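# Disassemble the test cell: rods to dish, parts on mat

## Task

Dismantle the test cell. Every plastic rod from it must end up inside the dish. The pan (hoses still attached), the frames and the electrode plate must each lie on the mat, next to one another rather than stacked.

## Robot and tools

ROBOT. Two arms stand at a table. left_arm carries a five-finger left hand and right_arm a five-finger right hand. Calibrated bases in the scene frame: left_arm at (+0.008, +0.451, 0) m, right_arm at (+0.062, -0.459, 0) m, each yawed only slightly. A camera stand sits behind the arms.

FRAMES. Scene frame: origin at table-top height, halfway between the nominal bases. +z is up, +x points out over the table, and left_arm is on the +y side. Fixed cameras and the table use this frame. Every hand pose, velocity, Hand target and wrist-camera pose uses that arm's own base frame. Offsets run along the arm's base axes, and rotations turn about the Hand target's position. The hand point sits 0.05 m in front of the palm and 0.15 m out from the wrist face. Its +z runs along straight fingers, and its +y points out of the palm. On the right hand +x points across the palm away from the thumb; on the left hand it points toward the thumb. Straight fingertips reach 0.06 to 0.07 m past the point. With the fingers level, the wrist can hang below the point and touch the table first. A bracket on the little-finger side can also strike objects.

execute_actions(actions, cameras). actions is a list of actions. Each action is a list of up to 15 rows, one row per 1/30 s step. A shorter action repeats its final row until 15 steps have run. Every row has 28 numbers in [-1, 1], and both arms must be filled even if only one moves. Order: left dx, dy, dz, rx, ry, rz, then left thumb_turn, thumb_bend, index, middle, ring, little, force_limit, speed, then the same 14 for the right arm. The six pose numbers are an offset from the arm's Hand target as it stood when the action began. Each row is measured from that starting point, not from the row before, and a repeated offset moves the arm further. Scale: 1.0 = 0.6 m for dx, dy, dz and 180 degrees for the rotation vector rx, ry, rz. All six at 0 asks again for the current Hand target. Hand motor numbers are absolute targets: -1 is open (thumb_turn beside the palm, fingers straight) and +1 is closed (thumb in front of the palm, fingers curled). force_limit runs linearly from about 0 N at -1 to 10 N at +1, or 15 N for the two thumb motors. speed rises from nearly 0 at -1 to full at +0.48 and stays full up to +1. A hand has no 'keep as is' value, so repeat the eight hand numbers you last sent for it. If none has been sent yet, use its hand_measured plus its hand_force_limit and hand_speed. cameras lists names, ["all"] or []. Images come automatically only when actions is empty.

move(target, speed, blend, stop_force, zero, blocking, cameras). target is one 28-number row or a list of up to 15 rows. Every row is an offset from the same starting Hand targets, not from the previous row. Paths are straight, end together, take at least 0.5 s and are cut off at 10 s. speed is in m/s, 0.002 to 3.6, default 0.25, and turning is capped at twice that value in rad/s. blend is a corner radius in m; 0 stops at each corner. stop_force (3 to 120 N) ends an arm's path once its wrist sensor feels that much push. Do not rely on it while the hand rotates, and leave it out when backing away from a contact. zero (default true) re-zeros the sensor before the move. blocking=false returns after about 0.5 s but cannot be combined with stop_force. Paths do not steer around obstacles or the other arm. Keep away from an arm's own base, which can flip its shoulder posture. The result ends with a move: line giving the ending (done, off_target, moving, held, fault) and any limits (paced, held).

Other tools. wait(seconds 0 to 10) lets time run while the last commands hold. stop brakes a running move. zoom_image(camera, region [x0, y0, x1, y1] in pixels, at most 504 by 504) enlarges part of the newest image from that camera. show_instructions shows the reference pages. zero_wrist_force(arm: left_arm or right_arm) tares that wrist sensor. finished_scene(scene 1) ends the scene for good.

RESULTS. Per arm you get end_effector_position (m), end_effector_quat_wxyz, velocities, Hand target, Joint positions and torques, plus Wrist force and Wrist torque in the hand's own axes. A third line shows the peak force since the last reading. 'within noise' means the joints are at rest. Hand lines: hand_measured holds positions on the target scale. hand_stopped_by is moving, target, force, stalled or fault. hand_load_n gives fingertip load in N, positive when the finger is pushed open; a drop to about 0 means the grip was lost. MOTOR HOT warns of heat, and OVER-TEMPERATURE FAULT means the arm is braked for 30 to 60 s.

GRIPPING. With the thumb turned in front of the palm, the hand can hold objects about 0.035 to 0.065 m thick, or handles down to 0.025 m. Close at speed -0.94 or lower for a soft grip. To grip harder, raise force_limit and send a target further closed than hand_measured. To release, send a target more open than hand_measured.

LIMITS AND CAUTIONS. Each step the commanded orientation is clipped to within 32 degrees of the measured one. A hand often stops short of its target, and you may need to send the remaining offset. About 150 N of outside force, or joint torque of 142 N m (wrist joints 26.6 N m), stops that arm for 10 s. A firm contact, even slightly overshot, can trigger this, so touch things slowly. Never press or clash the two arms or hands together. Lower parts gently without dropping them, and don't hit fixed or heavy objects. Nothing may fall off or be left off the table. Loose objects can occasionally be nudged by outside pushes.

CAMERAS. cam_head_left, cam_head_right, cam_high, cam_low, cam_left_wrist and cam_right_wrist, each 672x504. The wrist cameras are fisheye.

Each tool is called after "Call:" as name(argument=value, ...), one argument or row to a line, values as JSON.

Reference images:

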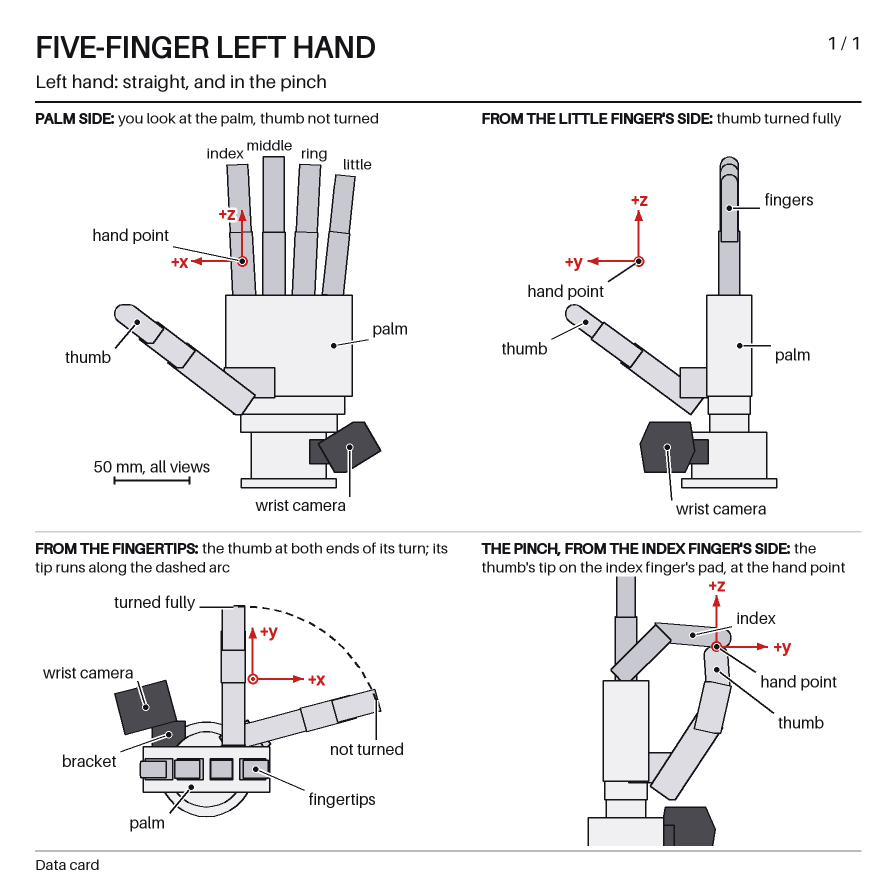

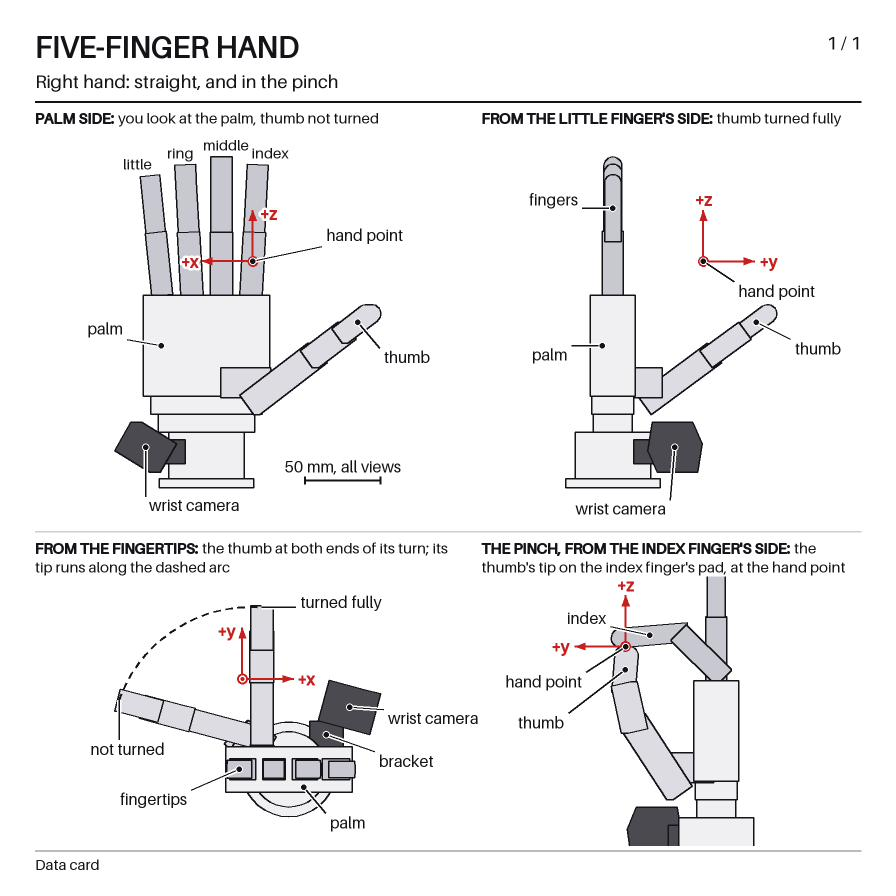

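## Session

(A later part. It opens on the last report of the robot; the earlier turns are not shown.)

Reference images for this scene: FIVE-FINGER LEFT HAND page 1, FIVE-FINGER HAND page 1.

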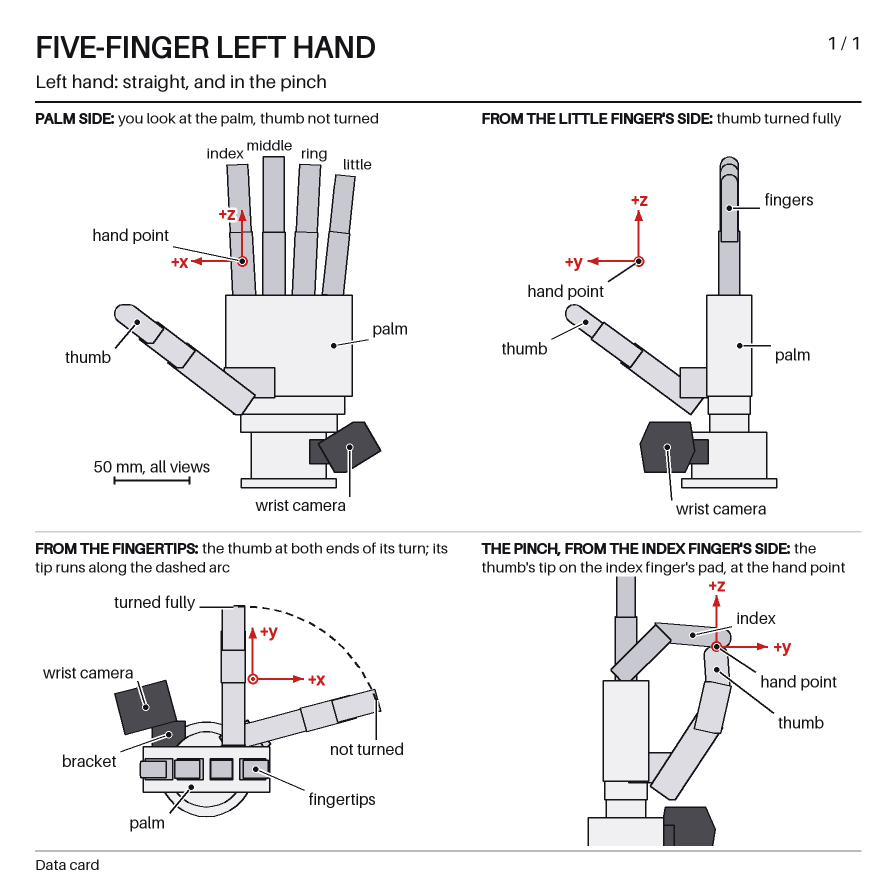

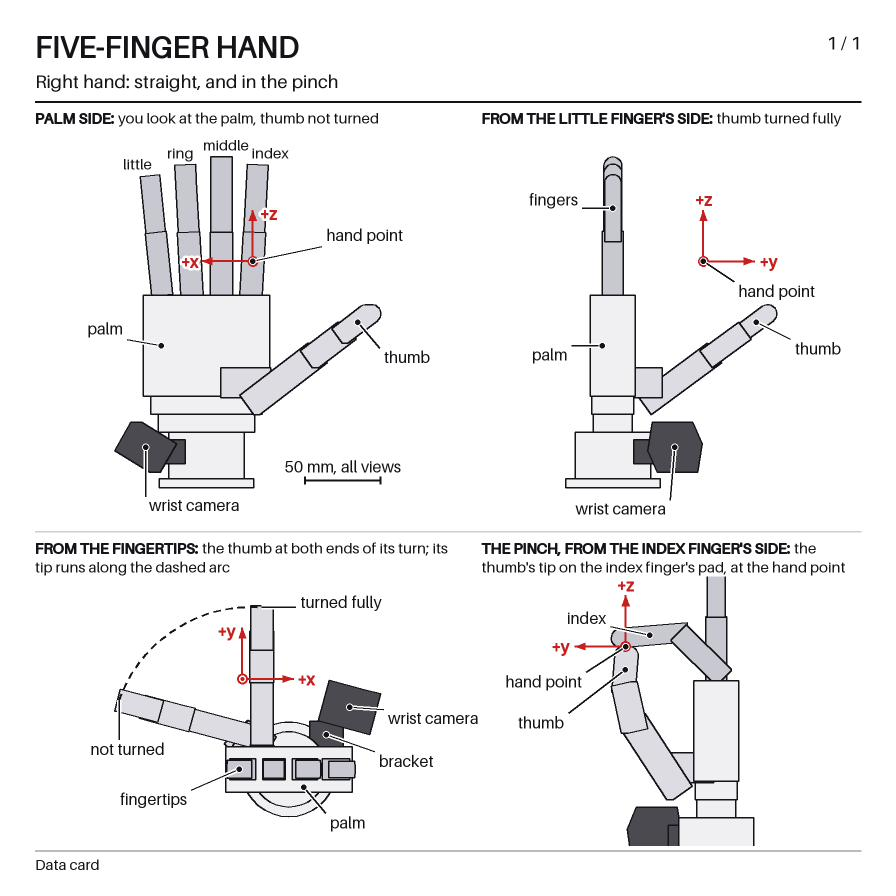

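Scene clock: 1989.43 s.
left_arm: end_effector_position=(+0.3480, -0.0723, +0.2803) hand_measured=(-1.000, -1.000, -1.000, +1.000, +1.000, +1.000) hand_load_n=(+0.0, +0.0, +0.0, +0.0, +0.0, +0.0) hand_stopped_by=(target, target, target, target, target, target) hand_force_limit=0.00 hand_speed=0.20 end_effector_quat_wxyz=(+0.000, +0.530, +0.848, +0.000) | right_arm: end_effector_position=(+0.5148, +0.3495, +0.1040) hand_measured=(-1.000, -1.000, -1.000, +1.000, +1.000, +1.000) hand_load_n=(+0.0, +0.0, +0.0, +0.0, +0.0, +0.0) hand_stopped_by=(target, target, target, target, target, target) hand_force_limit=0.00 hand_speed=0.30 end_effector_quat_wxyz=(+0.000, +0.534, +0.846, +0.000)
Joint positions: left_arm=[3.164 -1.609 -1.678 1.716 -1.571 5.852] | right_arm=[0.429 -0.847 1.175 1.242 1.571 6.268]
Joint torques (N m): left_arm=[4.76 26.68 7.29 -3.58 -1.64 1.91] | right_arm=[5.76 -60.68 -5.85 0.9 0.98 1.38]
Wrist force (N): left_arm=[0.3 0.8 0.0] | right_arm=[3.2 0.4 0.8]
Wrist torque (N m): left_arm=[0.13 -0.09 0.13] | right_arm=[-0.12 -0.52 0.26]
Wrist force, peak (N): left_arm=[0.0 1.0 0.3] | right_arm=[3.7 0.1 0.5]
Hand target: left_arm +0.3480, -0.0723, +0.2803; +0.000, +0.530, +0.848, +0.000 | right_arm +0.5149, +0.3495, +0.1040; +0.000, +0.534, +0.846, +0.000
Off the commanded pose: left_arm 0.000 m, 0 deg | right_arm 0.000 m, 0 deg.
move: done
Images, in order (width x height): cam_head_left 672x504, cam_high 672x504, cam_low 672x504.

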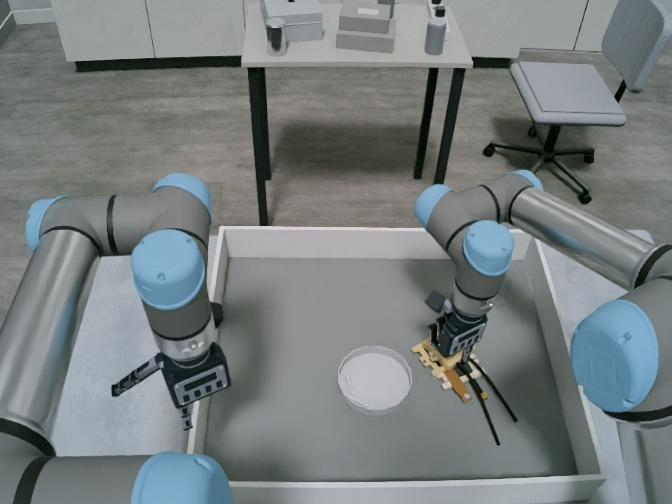

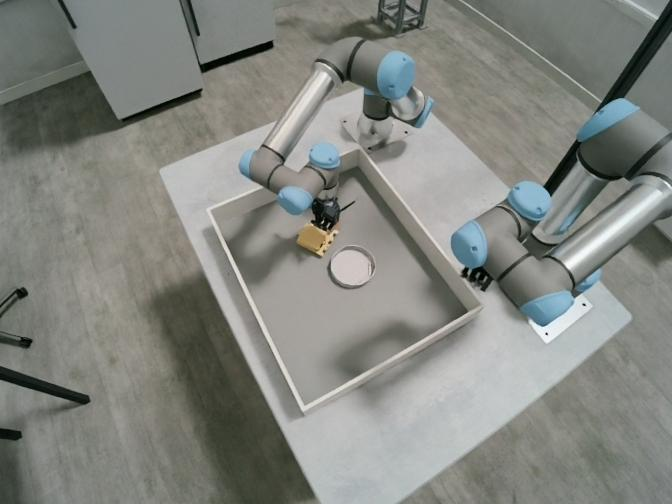

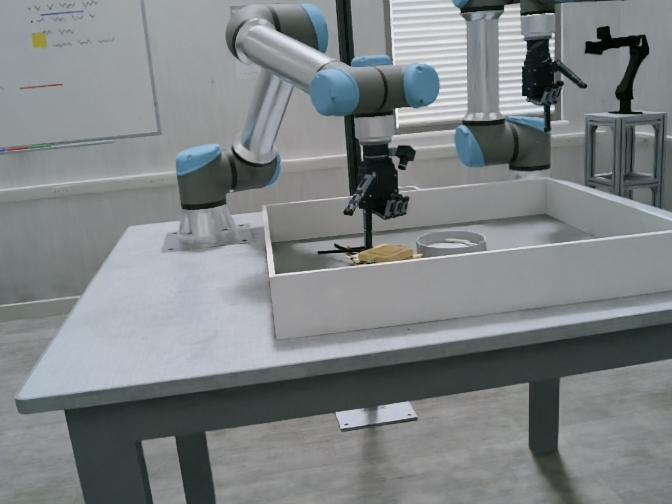

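Call:
move(
  target=[
    [0,0,0,0,0,0,-1,-1,-1,1,1,1,0,0.2,-0.03,-0.014,0,0,0,0,-1,-1,-1,1,1,1,0,0.3],
    [0,0,0,0,0,0,-1,-1,-1,1,1,1,0,0.2,-0.03,-0.014,0.16,0,0,0,-1,-1,-1,1,1,1,0,0.3],
    [0,0,0,0,0,0,-1,-1,-1,1,1,1,0,0.2,-0.25,-0.25,0.2,0,0,0,-1,-1,-1,1,1,1,0,0.3],
  ],
  speed=[0.05,0.1,0.25],
  blend=[0,0.02,0],
  cameras=["cam_low","cam_head_left","cam_head_right","cam_high"],
)

Call:
zoom_image(
  camera="cam_low",
  region=[340, 220, 430, 290],
)

Call:
zoom_image(
  camera="cam_high",
  region=[285, 185, 375, 265],
)

Call:
zoom_image(
  camera="cam_head_left",
  region=[400, 320, 520, 440],
)

Call:
zoom_image(
  camera="cam_head_right",
  region=[395, 320, 515, 440],
)

Scene clock: 2003.73 s.
left_arm: end_effector_position=(+0.3480, -0.0723, +0.2803) hand_measured=(-1.000, -1.000, -1.000, +1.000, +1.000, +1.000) hand_load_n=(+0.0, +0.0, +0.0, +0.0, +0.5, +0.0) hand_stopped_by=(target, target, target, target, target, target) hand_force_limit=0.00 hand_speed=0.20 end_effector_quat_wxyz=(+0.000, +0.530, +0.848, +0.000) | right_arm: end_effector_position=(+0.3649, +0.1996, +0.2240) hand_measured=(-1.000, -1.000, -1.000, +1.000, +1.000, +1.000) hand_load_n=(+0.0, +0.0, +0.0, +0.0, +0.5, +0.0) hand_stopped_by=(target, target, target, target, target, target) hand_force_limit=0.00 hand_speed=0.30 end_effector_quat_wxyz=(+0.000, +0.534, +0.846, +0.000)
Joint positions: left_arm=[3.164 -1.609 -1.678 1.716 -1.571 5.852] | right_arm=[0.215 -1.437 1.72 1.288 1.571 6.054]
Joint torques (N m): left_arm=[4.68 26.74 7.81 -3.55 -1.77 1.97] | right_arm=[-5.8 -35.59 -4.29 3.69 -1.54 -1.01]
Wrist force (N): left_arm=[0.1 0.7 -0.1] | right_arm=[3.4 0.3 0.2]
Wrist torque (N m): left_arm=[0.11 -0.05 0.11] | right_arm=[-0.09 -0.54 0.30]
Wrist force, peak (N): left_arm=[0.5 1.0 -0.1] | right_arm=[3.6 1.7 -0.1]
Hand target: left_arm +0.3480, -0.0723, +0.2803; +0.000, +0.530, +0.848, +0.000 | right_arm +0.3649, +0.1995, +0.2240; +0.000, +0.534, +0.846, +0.000
Off the commanded pose: left_arm 0.000 m, 0 deg | right_arm 0.000 m, 0 deg.
move: done
Images, in order (width x height): cam_head_left 672x504, cam_head_right 672x504, cam_high 672x504, cam_low 672x504.

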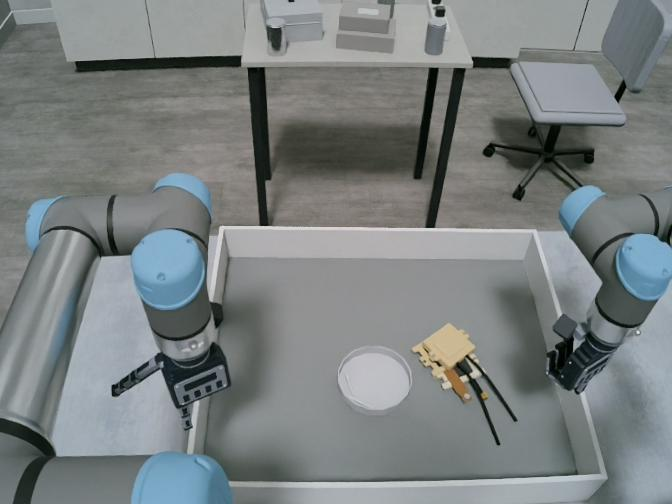

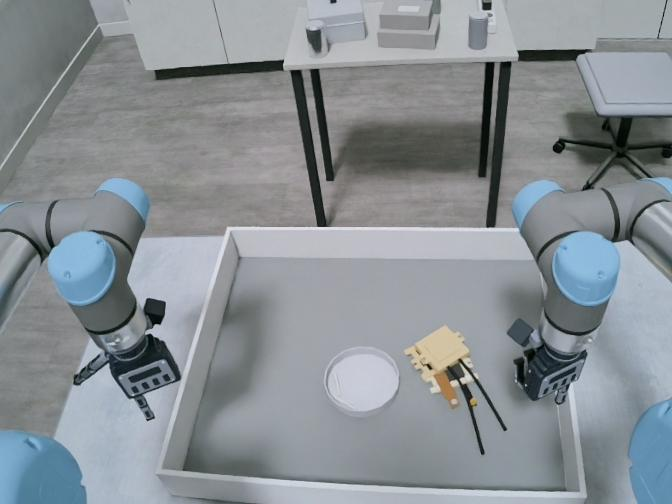

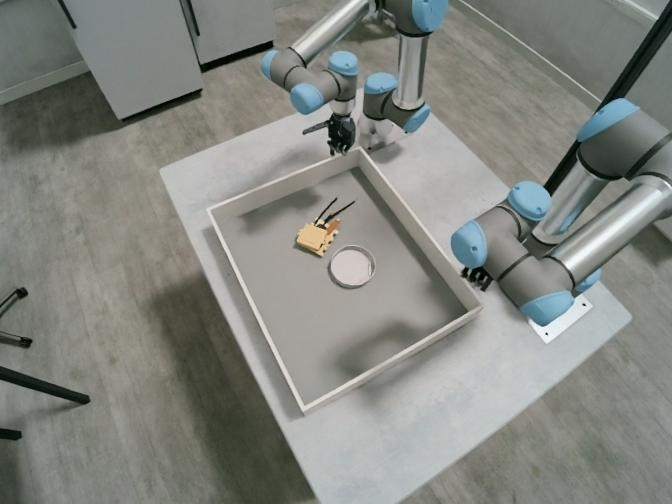

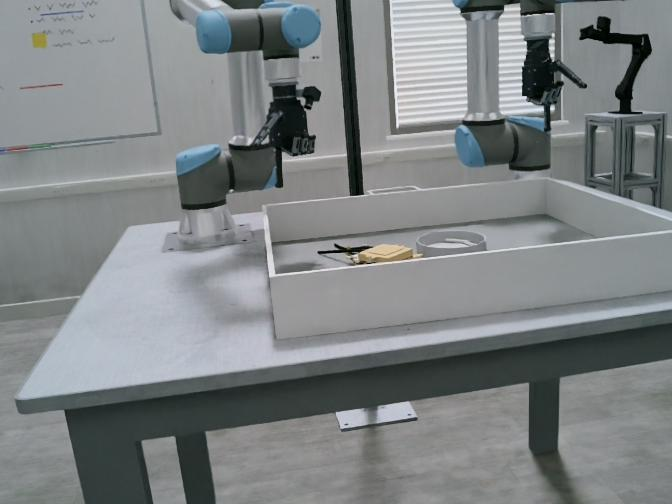

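Scaled by 5.600 from the camera's 672x504 image, which has a finer 960x720 frame.

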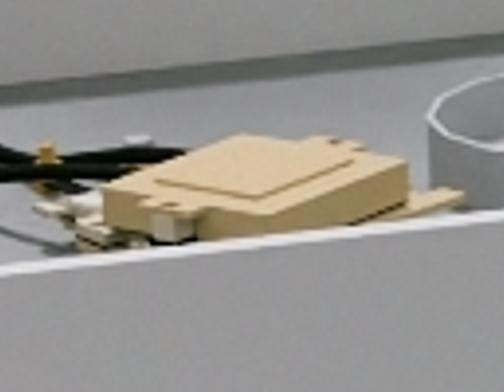

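Scaled by 5.600 from the camera's 672x504 image, which has a finer 960x720 frame.

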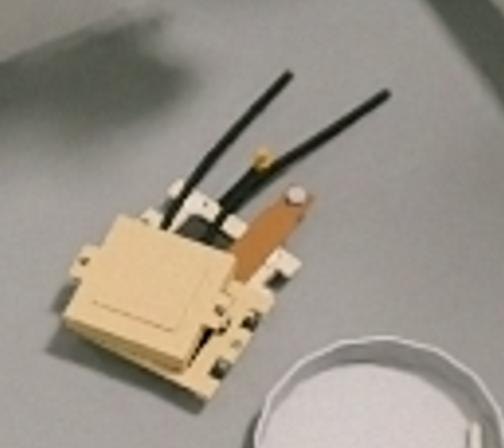

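Scaled by 4.200 from the camera's 672x504 image, which has a finer 960x720 frame.

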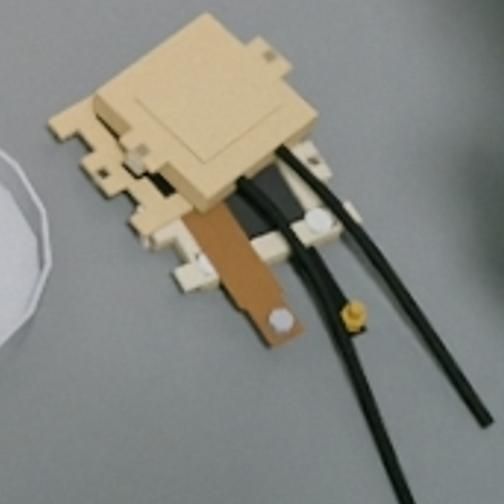

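Scaled by 4.200 from the camera's 672x504 image, which has a finer 960x720 frame.

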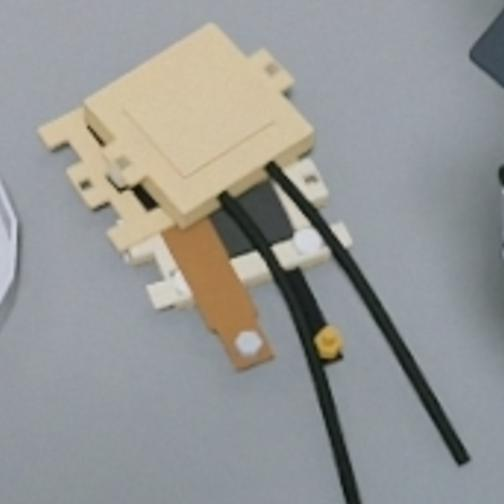

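Call:
move(
  target=[0,0,0,0,0,0,-1,-1,-1,1,1,1,0,0.2,0.193,0.217,-0.02,0,0,-0.451,-1,-1,-1,1,-1,1,0,0.3],
  speed=0.25,
)

Call:
move(
  target=[0,0,0,0,0,0,-1,-1,-1,1,1,1,0,0.2,0,0,-0.14,0,0,0,-1,-1,-1,1,-1,1,0,0.3],
  speed=0.1,
  cameras=["cam_low","cam_head_left","cam_head_right","cam_high"],
)

Call:
zoom_image(
  camera="cam_low",
  region=[340, 180, 450, 290],
)

Call:
zoom_image(
  camera="cam_head_left",
  region=[390, 300, 530, 440],
)

Scene clock: 2125.23 s.
left_arm: end_effector_position=(+0.3480, -0.0723, +0.2803) hand_measured=(-1.000, -1.000, -1.000, +1.000, +1.000, +1.000) hand_load_n=(+0.0, +0.0, +0.0, +0.0, +0.0, +0.0) hand_stopped_by=(target, target, target, target, target, target) hand_force_limit=0.00 hand_speed=0.20 end_effector_quat_wxyz=(+0.000, +0.530, +0.848, +0.000) | right_arm: end_effector_position=(+0.4807, +0.3291, +0.2120) hand_measured=(-1.000, -1.000, -1.000, +1.000, -1.000, +1.000) hand_load_n=(+0.0, +0.0, +0.0, +0.0, +0.0, +0.0) hand_stopped_by=(target, target, target, target, target, target) hand_force_limit=0.00 hand_speed=0.30 end_effector_quat_wxyz=(-0.373, +0.662, +0.647, +0.066)
Joint positions: left_arm=[3.164 -1.609 -1.678 1.716 -1.571 5.852] | right_arm=[0.127 -0.901 1.169 1.722 0.895 6.284]
Joint torques (N m): left_arm=[4.38 27.49 7.73 -3.44 -1.56 1.89] | right_arm=[-4.62 -41.17 -28.82 2.82 -2.63 -1.38]
Wrist force (N): left_arm=[0.1 0.6 0.1] | right_arm=[3.2 0.7 0.3]
Wrist torque (N m): left_arm=[0.09 -0.05 0.11] | right_arm=[-0.03 -0.52 0.22]
Wrist force, peak (N): left_arm=[0.3 1.2 -0.5] | right_arm=[4.0 0.2 0.5]
Hand target: left_arm +0.3480, -0.0723, +0.2803; +0.000, +0.530, +0.848, +0.000 | right_arm +0.4807, +0.3297, +0.2120; -0.209, +0.836, +0.507, +0.037
Off the commanded pose: left_arm 0.000 m, 0 deg | right_arm 0.001 m, 69 deg; orientation clipped.
joint sent to its limit (right arm) — joint 6 (wrist 3), upper limit. The joint targets are off in orientation, not in position.
move: off_target (right_arm); limits=paced

Scene clock: 2128.33 s.
left_arm: end_effector_position=(+0.3480, -0.0723, +0.2803) hand_measured=(-1.000, -1.000, -1.000, +1.000, +1.000, +1.000) hand_load_n=(+0.0, +0.0, +0.0, +0.0, +0.0, +0.0) hand_stopped_by=(target, target, target, target, target, target) hand_force_limit=0.00 hand_speed=0.20 end_effector_quat_wxyz=(+0.000, +0.530, +0.848, +0.000) | right_arm: end_effector_position=(+0.4807, +0.3292, +0.1278) hand_measured=(-1.000, -1.000, -1.000, +1.000, -1.000, +1.000) hand_load_n=(+0.0, +0.0, +0.0, +0.0, -0.5, +0.0) hand_stopped_by=(target, target, target, target, target, target) hand_force_limit=0.00 hand_speed=0.30 end_effector_quat_wxyz=(-0.373, +0.662, +0.647, +0.066)
Joint positions: left_arm=[3.164 -1.609 -1.678 1.716 -1.571 5.852] | right_arm=[0.127 -0.827 1.269 1.549 0.895 6.284]
Joint torques (N m): left_arm=[3.55 26.59 6.5 -3.44 -1.67 1.74] | right_arm=[-5.55 -59.08 -6.45 2.84 -3.33 -1.36]
Wrist force (N): left_arm=[0.2 0.7 0.0] | right_arm=[3.3 0.7 0.6]
Wrist torque (N m): left_arm=[0.10 -0.07 0.12] | right_arm=[-0.04 -0.48 0.22]
Wrist force, peak (N): left_arm=[0.4 1.0 -0.1] | right_arm=[3.8 0.7 0.7]
Hand target: left_arm +0.3480, -0.0723, +0.2803; +0.000, +0.530, +0.848, +0.000 | right_arm +0.4807, +0.3297, +0.1280; -0.209, +0.836, +0.507, +0.037
Off the commanded pose: left_arm 0.000 m, 0 deg | right_arm 0.001 m, 32 deg; orientation clipped.
joint sent to its limit (right arm) — joint 6 (wrist 3), upper limit. The joint targets are off in orientation, not in position.
move: off_target (right_arm); limits=paced
Images, in order (width x height): cam_head_left 672x504, cam_head_right 672x504, cam_high 672x504, cam_low 672x504.

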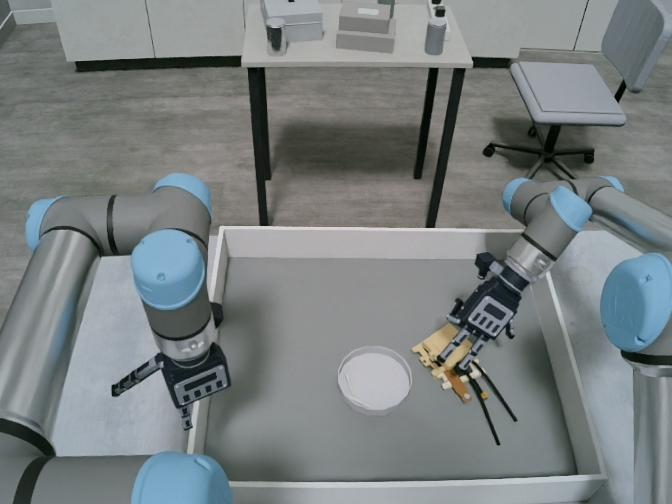

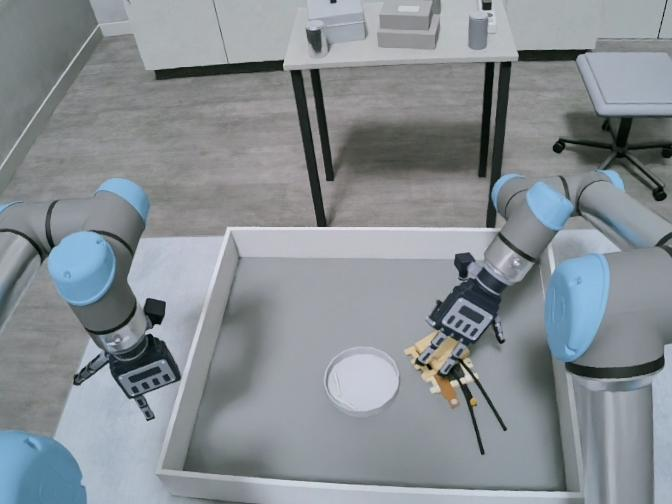

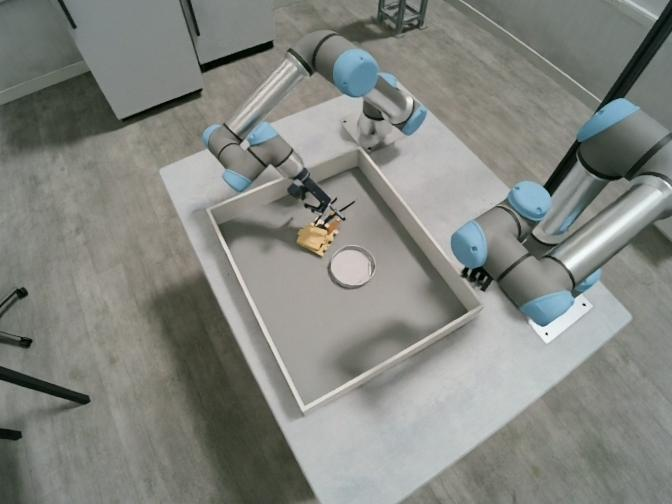

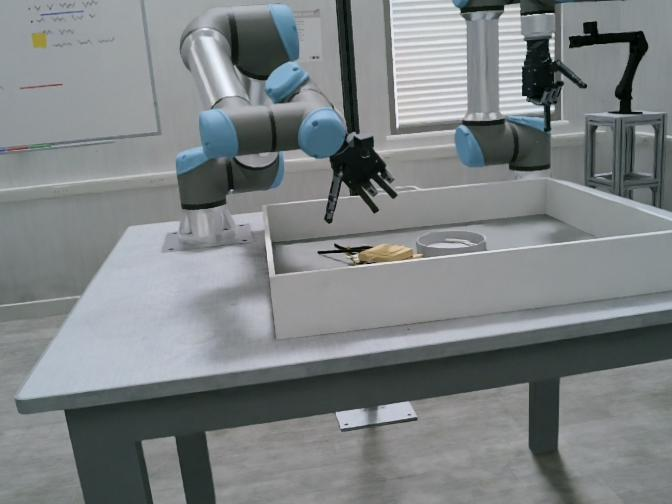

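Scaled by 4.582 from the camera's 672x504 image, which has a finer 960x720 frame.

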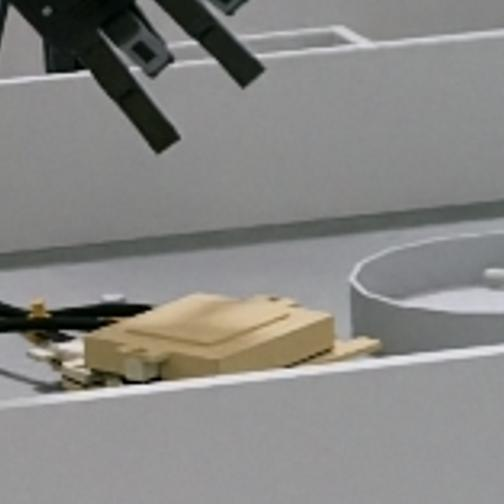

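Scaled by 3.600 from the camera's 672x504 image, which has a finer 960x720 frame.

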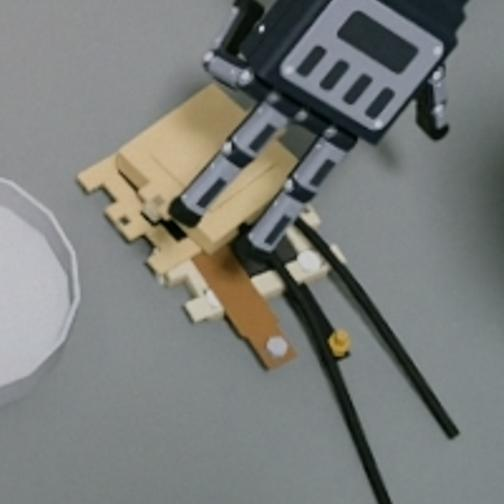

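Call:
move(
  target=[
    [0,0,0,0,0,0,-1,-1,-1,1,1,1,0,0.2,0,0,0.18,0.0231,-0.1837,0.8272,-1,-1,-1,1,-1,1,0,0.3],
    [0,0,0,0,0,0,-1,-1,-1,1,1,1,0,0.2,0,0,0.18,-0.1288,0.1001,-0.6445,-1,-1,-1,1,-1,1,0,0.3],
    [0,0,0,0,0,0,-1,-1,-1,1,1,1,0,0.2,0,0,0.18,-0.1359,-0.0171,-0.153,-1,-1,-1,1,-1,1,0,0.3],
  ],
  speed=[0.4,0.5,0.5],
  cameras=["cam_low","cam_head_left"],
)

Scene clock: 2165.13 s.
left_arm: end_effector_position=(+0.3480, -0.0723, +0.2803) hand_measured=(-1.000, -1.000, -1.000, +1.000, +1.000, +1.000) hand_load_n=(+0.0, +0.0, +0.0, +0.0, +0.0, +0.0) hand_stopped_by=(target, target, target, target, target, target) hand_force_limit=0.00 hand_speed=0.20 end_effector_quat_wxyz=(+0.000, +0.530, +0.848, +0.000) | right_arm: end_effector_position=(+0.4806, +0.3298, +0.2360) hand_measured=(-1.000, -1.000, -1.000, +1.000, -1.000, +1.000) hand_load_n=(+0.0, -0.5, +0.0, +0.0, +0.0, +0.0) hand_stopped_by=(target, target, target, target, target, target) hand_force_limit=0.00 hand_speed=0.30 end_effector_quat_wxyz=(-0.001, +0.955, +0.297, +0.001)
Joint positions: left_arm=[3.164 -1.609 -1.678 1.716 -1.571 5.852] | right_arm=[0.481 -0.752 0.666 1.655 1.569 1.449]
Joint torques (N m): left_arm=[2.84 27.45 7.45 -3.54 -1.61 1.65] | right_arm=[-7.15 -43.56 -26.34 3.26 -0.59 -1.24]
Wrist force (N): left_arm=[0.1 0.9 0.0] | right_arm=[3.5 0.3 0.2]
Wrist torque (N m): left_arm=[0.13 -0.05 0.10] | right_arm=[-0.15 -0.54 0.29]
Wrist force, peak (N): left_arm=[0.1 1.1 -0.1] | right_arm=[4.1 -0.1 0.5]
Hand target: left_arm +0.3480, -0.0723, +0.2803; +0.000, +0.530, +0.848, +0.000 | right_arm +0.4807, +0.3297, +0.2360; -0.001, +0.955, +0.297, +0.001
Off the commanded pose: left_arm 0.000 m, 0 deg | right_arm 0.000 m, 0 deg.
move: done
Images, in order (width x height): cam_head_left 672x504, cam_low 672x504.

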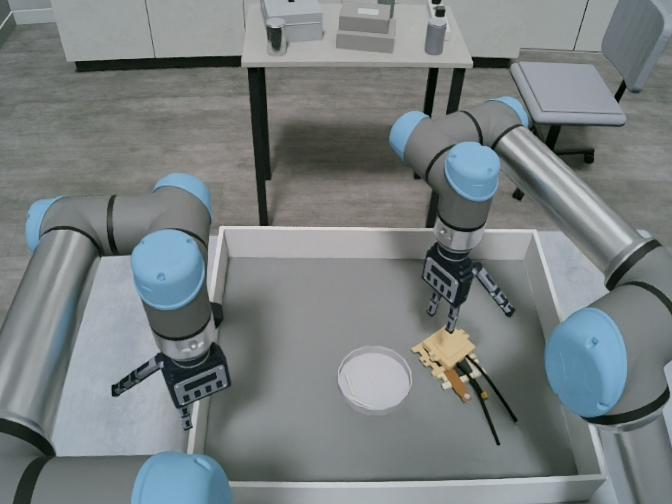

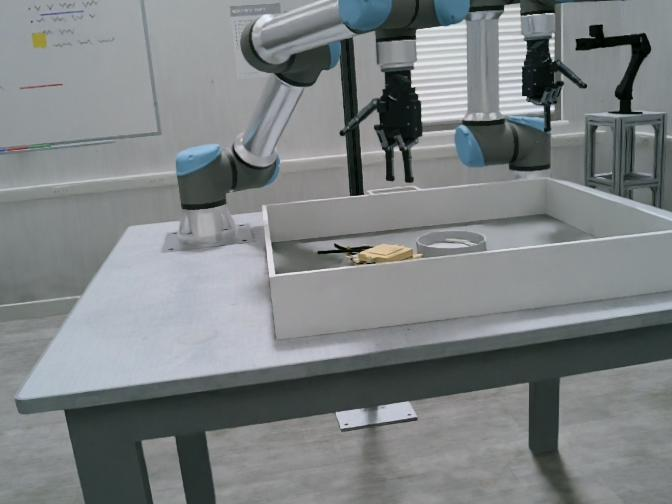

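Now lower to z 0.128 and check.

Call:
move(
  target=[0,0,0,0,0,0,-1,-1,-1,1,1,1,0,0.2,0,0,-0.185,0,0,0,-1,-1,-1,1,-1,1,0,0.3],
  speed=0.1,
  cameras=["cam_low","cam_head_left","cam_head_right","cam_high"],
)

Call:
zoom_image(
  camera="cam_low",
  region=[340, 180, 450, 290],
)

Call:
zoom_image(
  camera="cam_head_left",
  region=[390, 300, 530, 440],
)

Call:
zoom_image(
  camera="cam_high",
  region=[275, 165, 385, 275],
)

Scene clock: 2176.17 s.
left_arm: end_effector_position=(+0.3480, -0.0723, +0.2803) hand_measured=(-1.000, -1.000, -1.000, +1.000, +1.000, +1.000) hand_load_n=(+0.0, +0.0, +0.0, +0.0, +0.0, +0.0) hand_stopped_by=(target, target, target, target, target, target) hand_force_limit=0.00 hand_speed=0.20 end_effector_quat_wxyz=(+0.000, +0.530, +0.848, +0.000) | right_arm: end_effector_position=(+0.4806, +0.3297, +0.1249) hand_measured=(-1.000, -1.000, -1.000, +1.000, -1.000, +1.000) hand_load_n=(+0.0, +0.0, +0.0, +0.0, +0.0, +0.0) hand_stopped_by=(target, target, target, target, target, target) hand_force_limit=0.00 hand_speed=0.30 end_effector_quat_wxyz=(-0.001, +0.955, +0.297, +0.001)
Joint positions: left_arm=[3.164 -1.609 -1.678 1.716 -1.571 5.852] | right_arm=[0.481 -0.734 0.918 1.386 1.57 1.449]
Joint torques (N m): left_arm=[2.21 26.22 7.48 -3.41 -1.68 1.56] | right_arm=[-1.11 -65.05 -27.4 2.08 -1.74 -1.33]
Wrist force (N): left_arm=[0.2 0.7 -0.1] | right_arm=[3.3 0.6 0.4]
Wrist torque (N m): left_arm=[0.12 -0.06 0.11] | right_arm=[-0.11 -0.47 0.29]
Wrist force, peak (N): left_arm=[0.4 1.0 -0.1] | right_arm=[4.0 0.2 0.2]
Hand target: left_arm +0.3480, -0.0723, +0.2803; +0.000, +0.530, +0.848, +0.000 | right_arm +0.4807, +0.3297, +0.1250; -0.001, +0.955, +0.297, +0.001
Off the commanded pose: left_arm 0.000 m, 0 deg | right_arm 0.000 m, 0 deg.
move: done
Images, in order (width x height): cam_head_left 672x504, cam_head_right 672x504, cam_high 672x504, cam_low 672x504.

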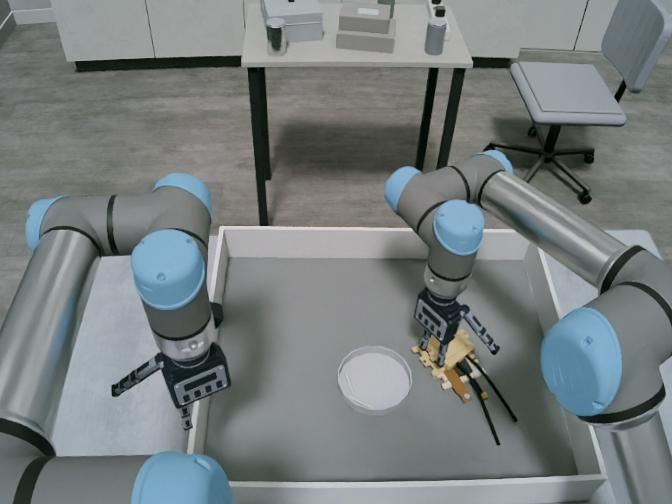

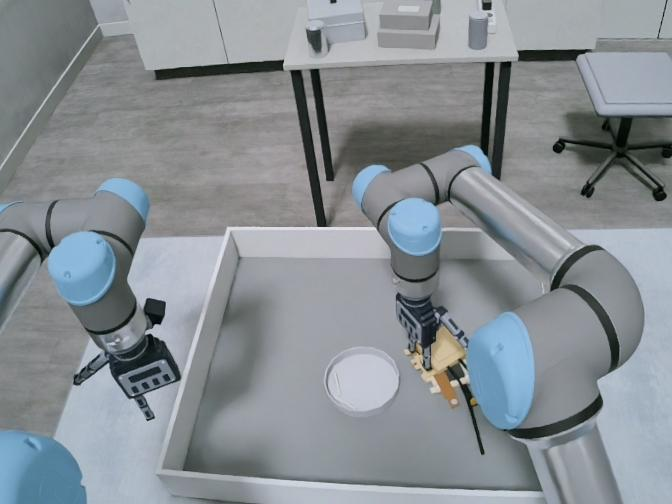

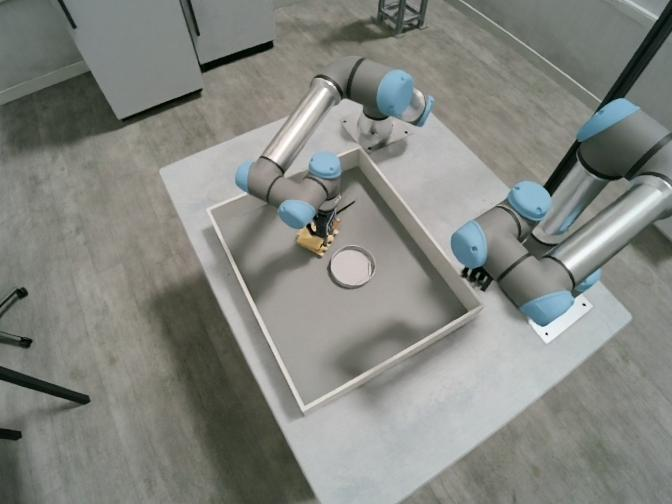

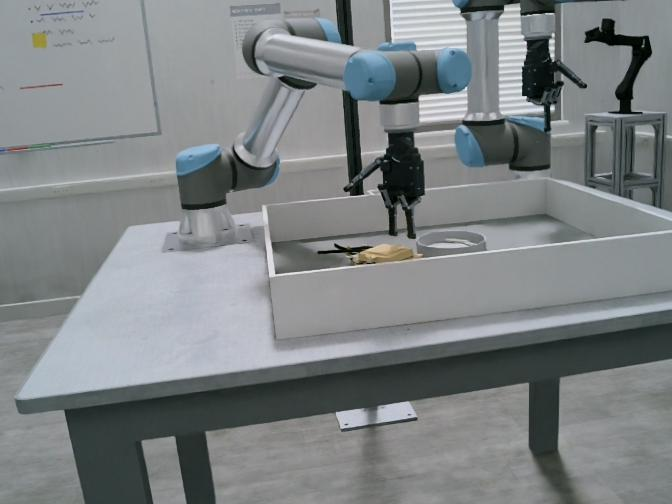

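Scaled by 4.582 from the camera's 672x504 image, which has a finer 960x720 frame.

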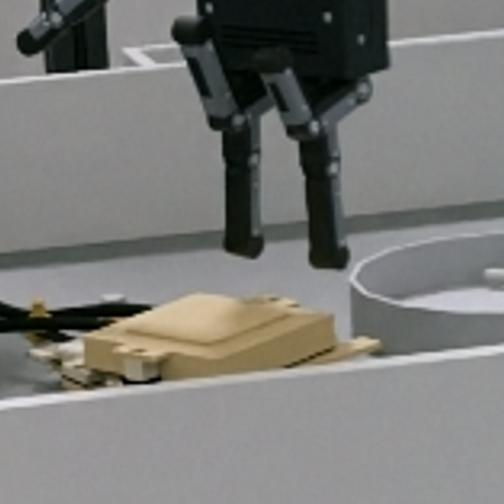

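Scaled by 3.600 from the camera's 672x504 image, which has a finer 960x720 frame.

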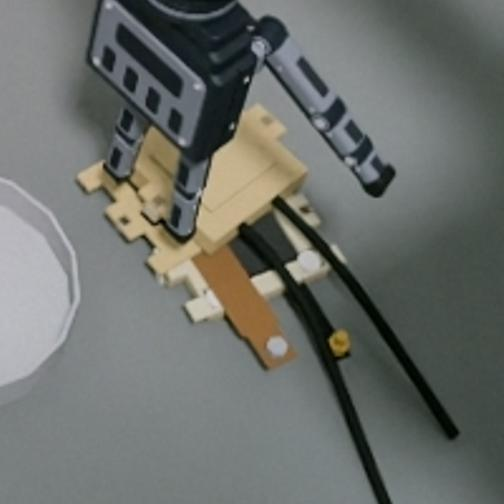

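Scaled by 4.582 from the camera's 672x504 image, which has a finer 960x720 frame.

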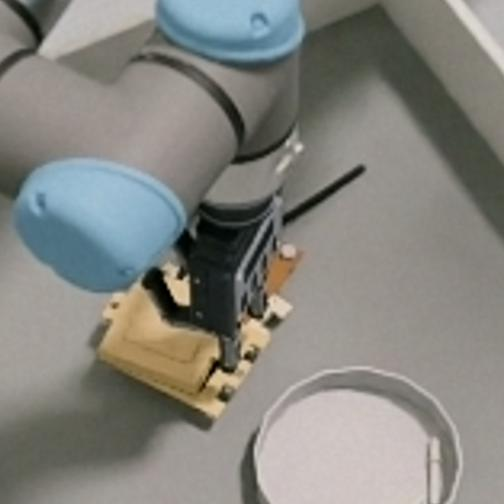

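Call:
move(
  target=[
    [0,0,0,0,0,0,-1,-1,-1,1,1,1,0,0.2,0.0193,0.0132,0,0,0,0,-1,-1,-1,1,-1,1,0,0.3],
    [0,0,0,0,0,0,-1,-1,-1,1,1,1,0,0.2,0.0193,0.0132,-0.034,0,0,0,-1,-1,-1,1,-1,1,0,0.3],
  ],
  speed=0.03,
  stop_force=4,
  cameras=["cam_low","cam_head_left","cam_high"],
)

Call:
zoom_image(
  camera="cam_low",
  region=[340, 180, 450, 290],
)

Call:
zoom_image(
  camera="cam_head_left",
  region=[390, 300, 530, 440],
)

Scene clock: 2199.40 s.
left_arm: end_effector_position=(+0.3480, -0.0723, +0.2803) hand_measured=(-1.000, -1.000, -1.000, +1.000, +1.000, +1.000) hand_load_n=(+0.0, +0.0, +0.0, +0.0, +0.0, +0.0) hand_stopped_by=(target, target, target, target, target, target) hand_force_limit=0.00 hand_speed=0.20 end_effector_quat_wxyz=(+0.000, +0.530, +0.848, +0.000) | right_arm: end_effector_position=(+0.4922, +0.3376, +0.1046) hand_measured=(-1.000, -1.000, -1.000, +1.000, -1.000, +1.000) hand_load_n=(+0.0, +0.0, +0.0, +0.0, +0.0, +0.0) hand_stopped_by=(target, target, target, target, target, target) hand_force_limit=0.00 hand_speed=0.30 end_effector_quat_wxyz=(-0.001, +0.955, +0.297, +0.001)
Joint positions: left_arm=[3.164 -1.609 -1.678 1.716 -1.571 5.852] | right_arm=[0.483 -0.68 0.871 1.378 1.569 1.452]
Joint torques (N m): left_arm=[2.34 26.63 7.7 -3.4 -1.53 1.44] | right_arm=[-5.71 -66.62 -29.58 3.55 1.59 -1.22]
Wrist force (N): left_arm=[0.3 0.5 0.2] | right_arm=[3.1 0.3 0.3]
Wrist torque (N m): left_arm=[0.07 -0.07 0.13] | right_arm=[-0.12 -0.48 0.26]
Wrist force, peak (N): left_arm=[0.7 0.9 -0.2] | right_arm=[3.6 0.4 0.4]
Hand target: left_arm +0.3480, -0.0723, +0.2803; +0.000, +0.530, +0.848, +0.000 | right_arm +0.4922, +0.3376, +0.1046; -0.001, +0.955, +0.297, +0.001
Off the commanded pose: left_arm 0.000 m, 0 deg | right_arm 0.000 m, 0 deg.
move: done
Images, in order (width x height): cam_head_left 672x504, cam_high 672x504, cam_low 672x504.

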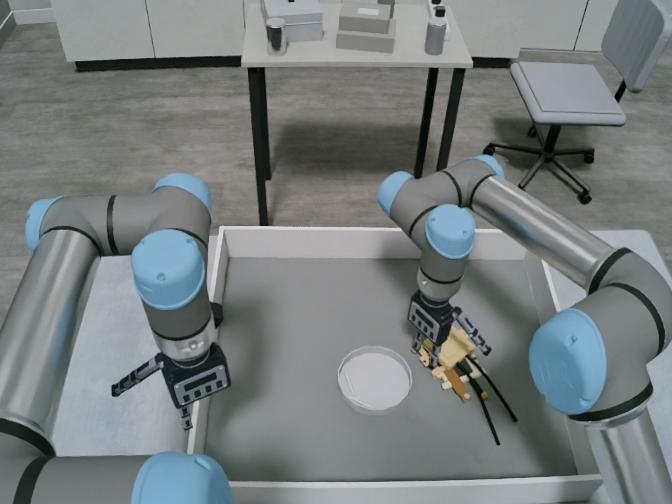

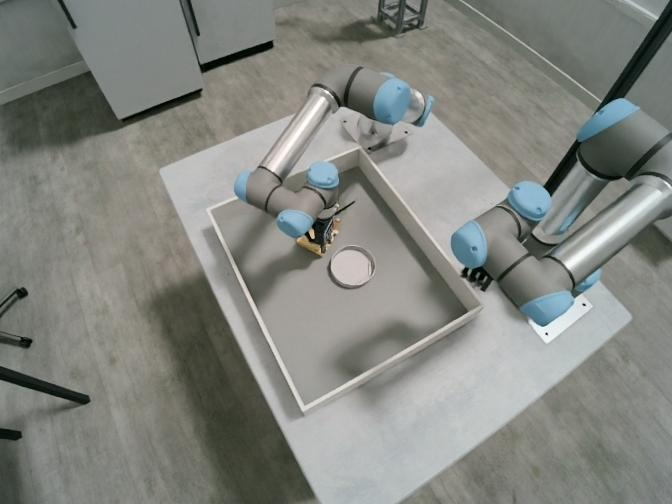

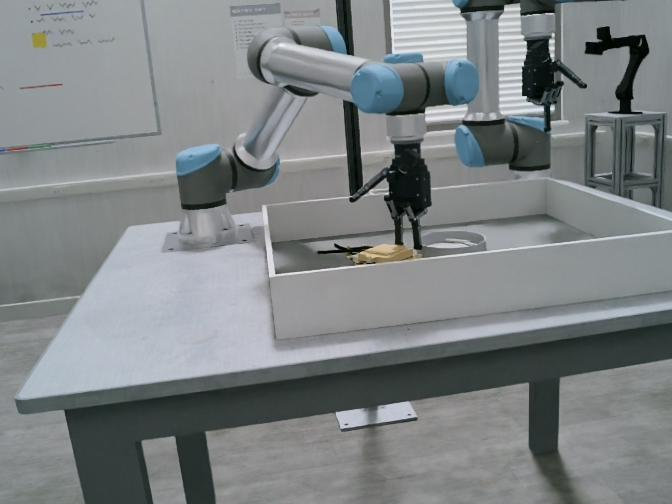

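Scaled by 4.582 from the camera's 672x504 image, which has a finer 960x720 frame.

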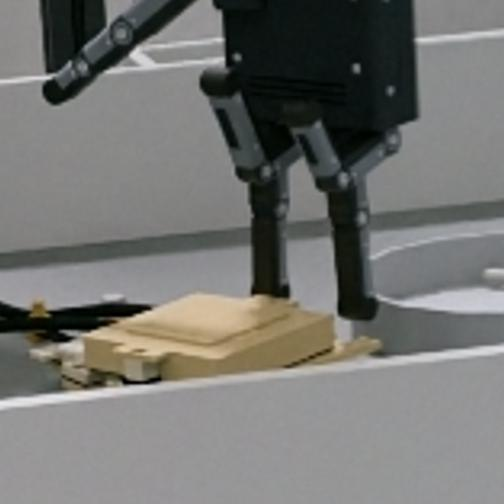

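Scaled by 3.600 from the camera's 672x504 image, which has a finer 960x720 frame.

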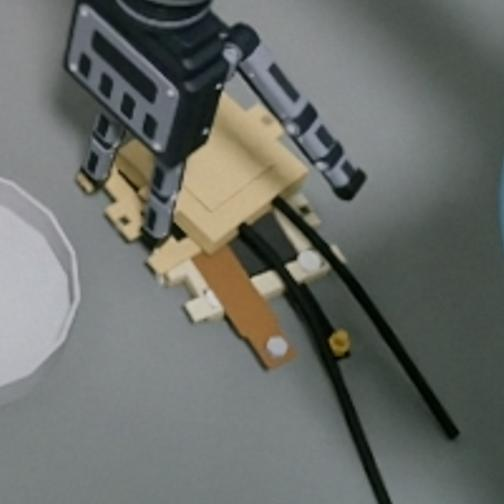

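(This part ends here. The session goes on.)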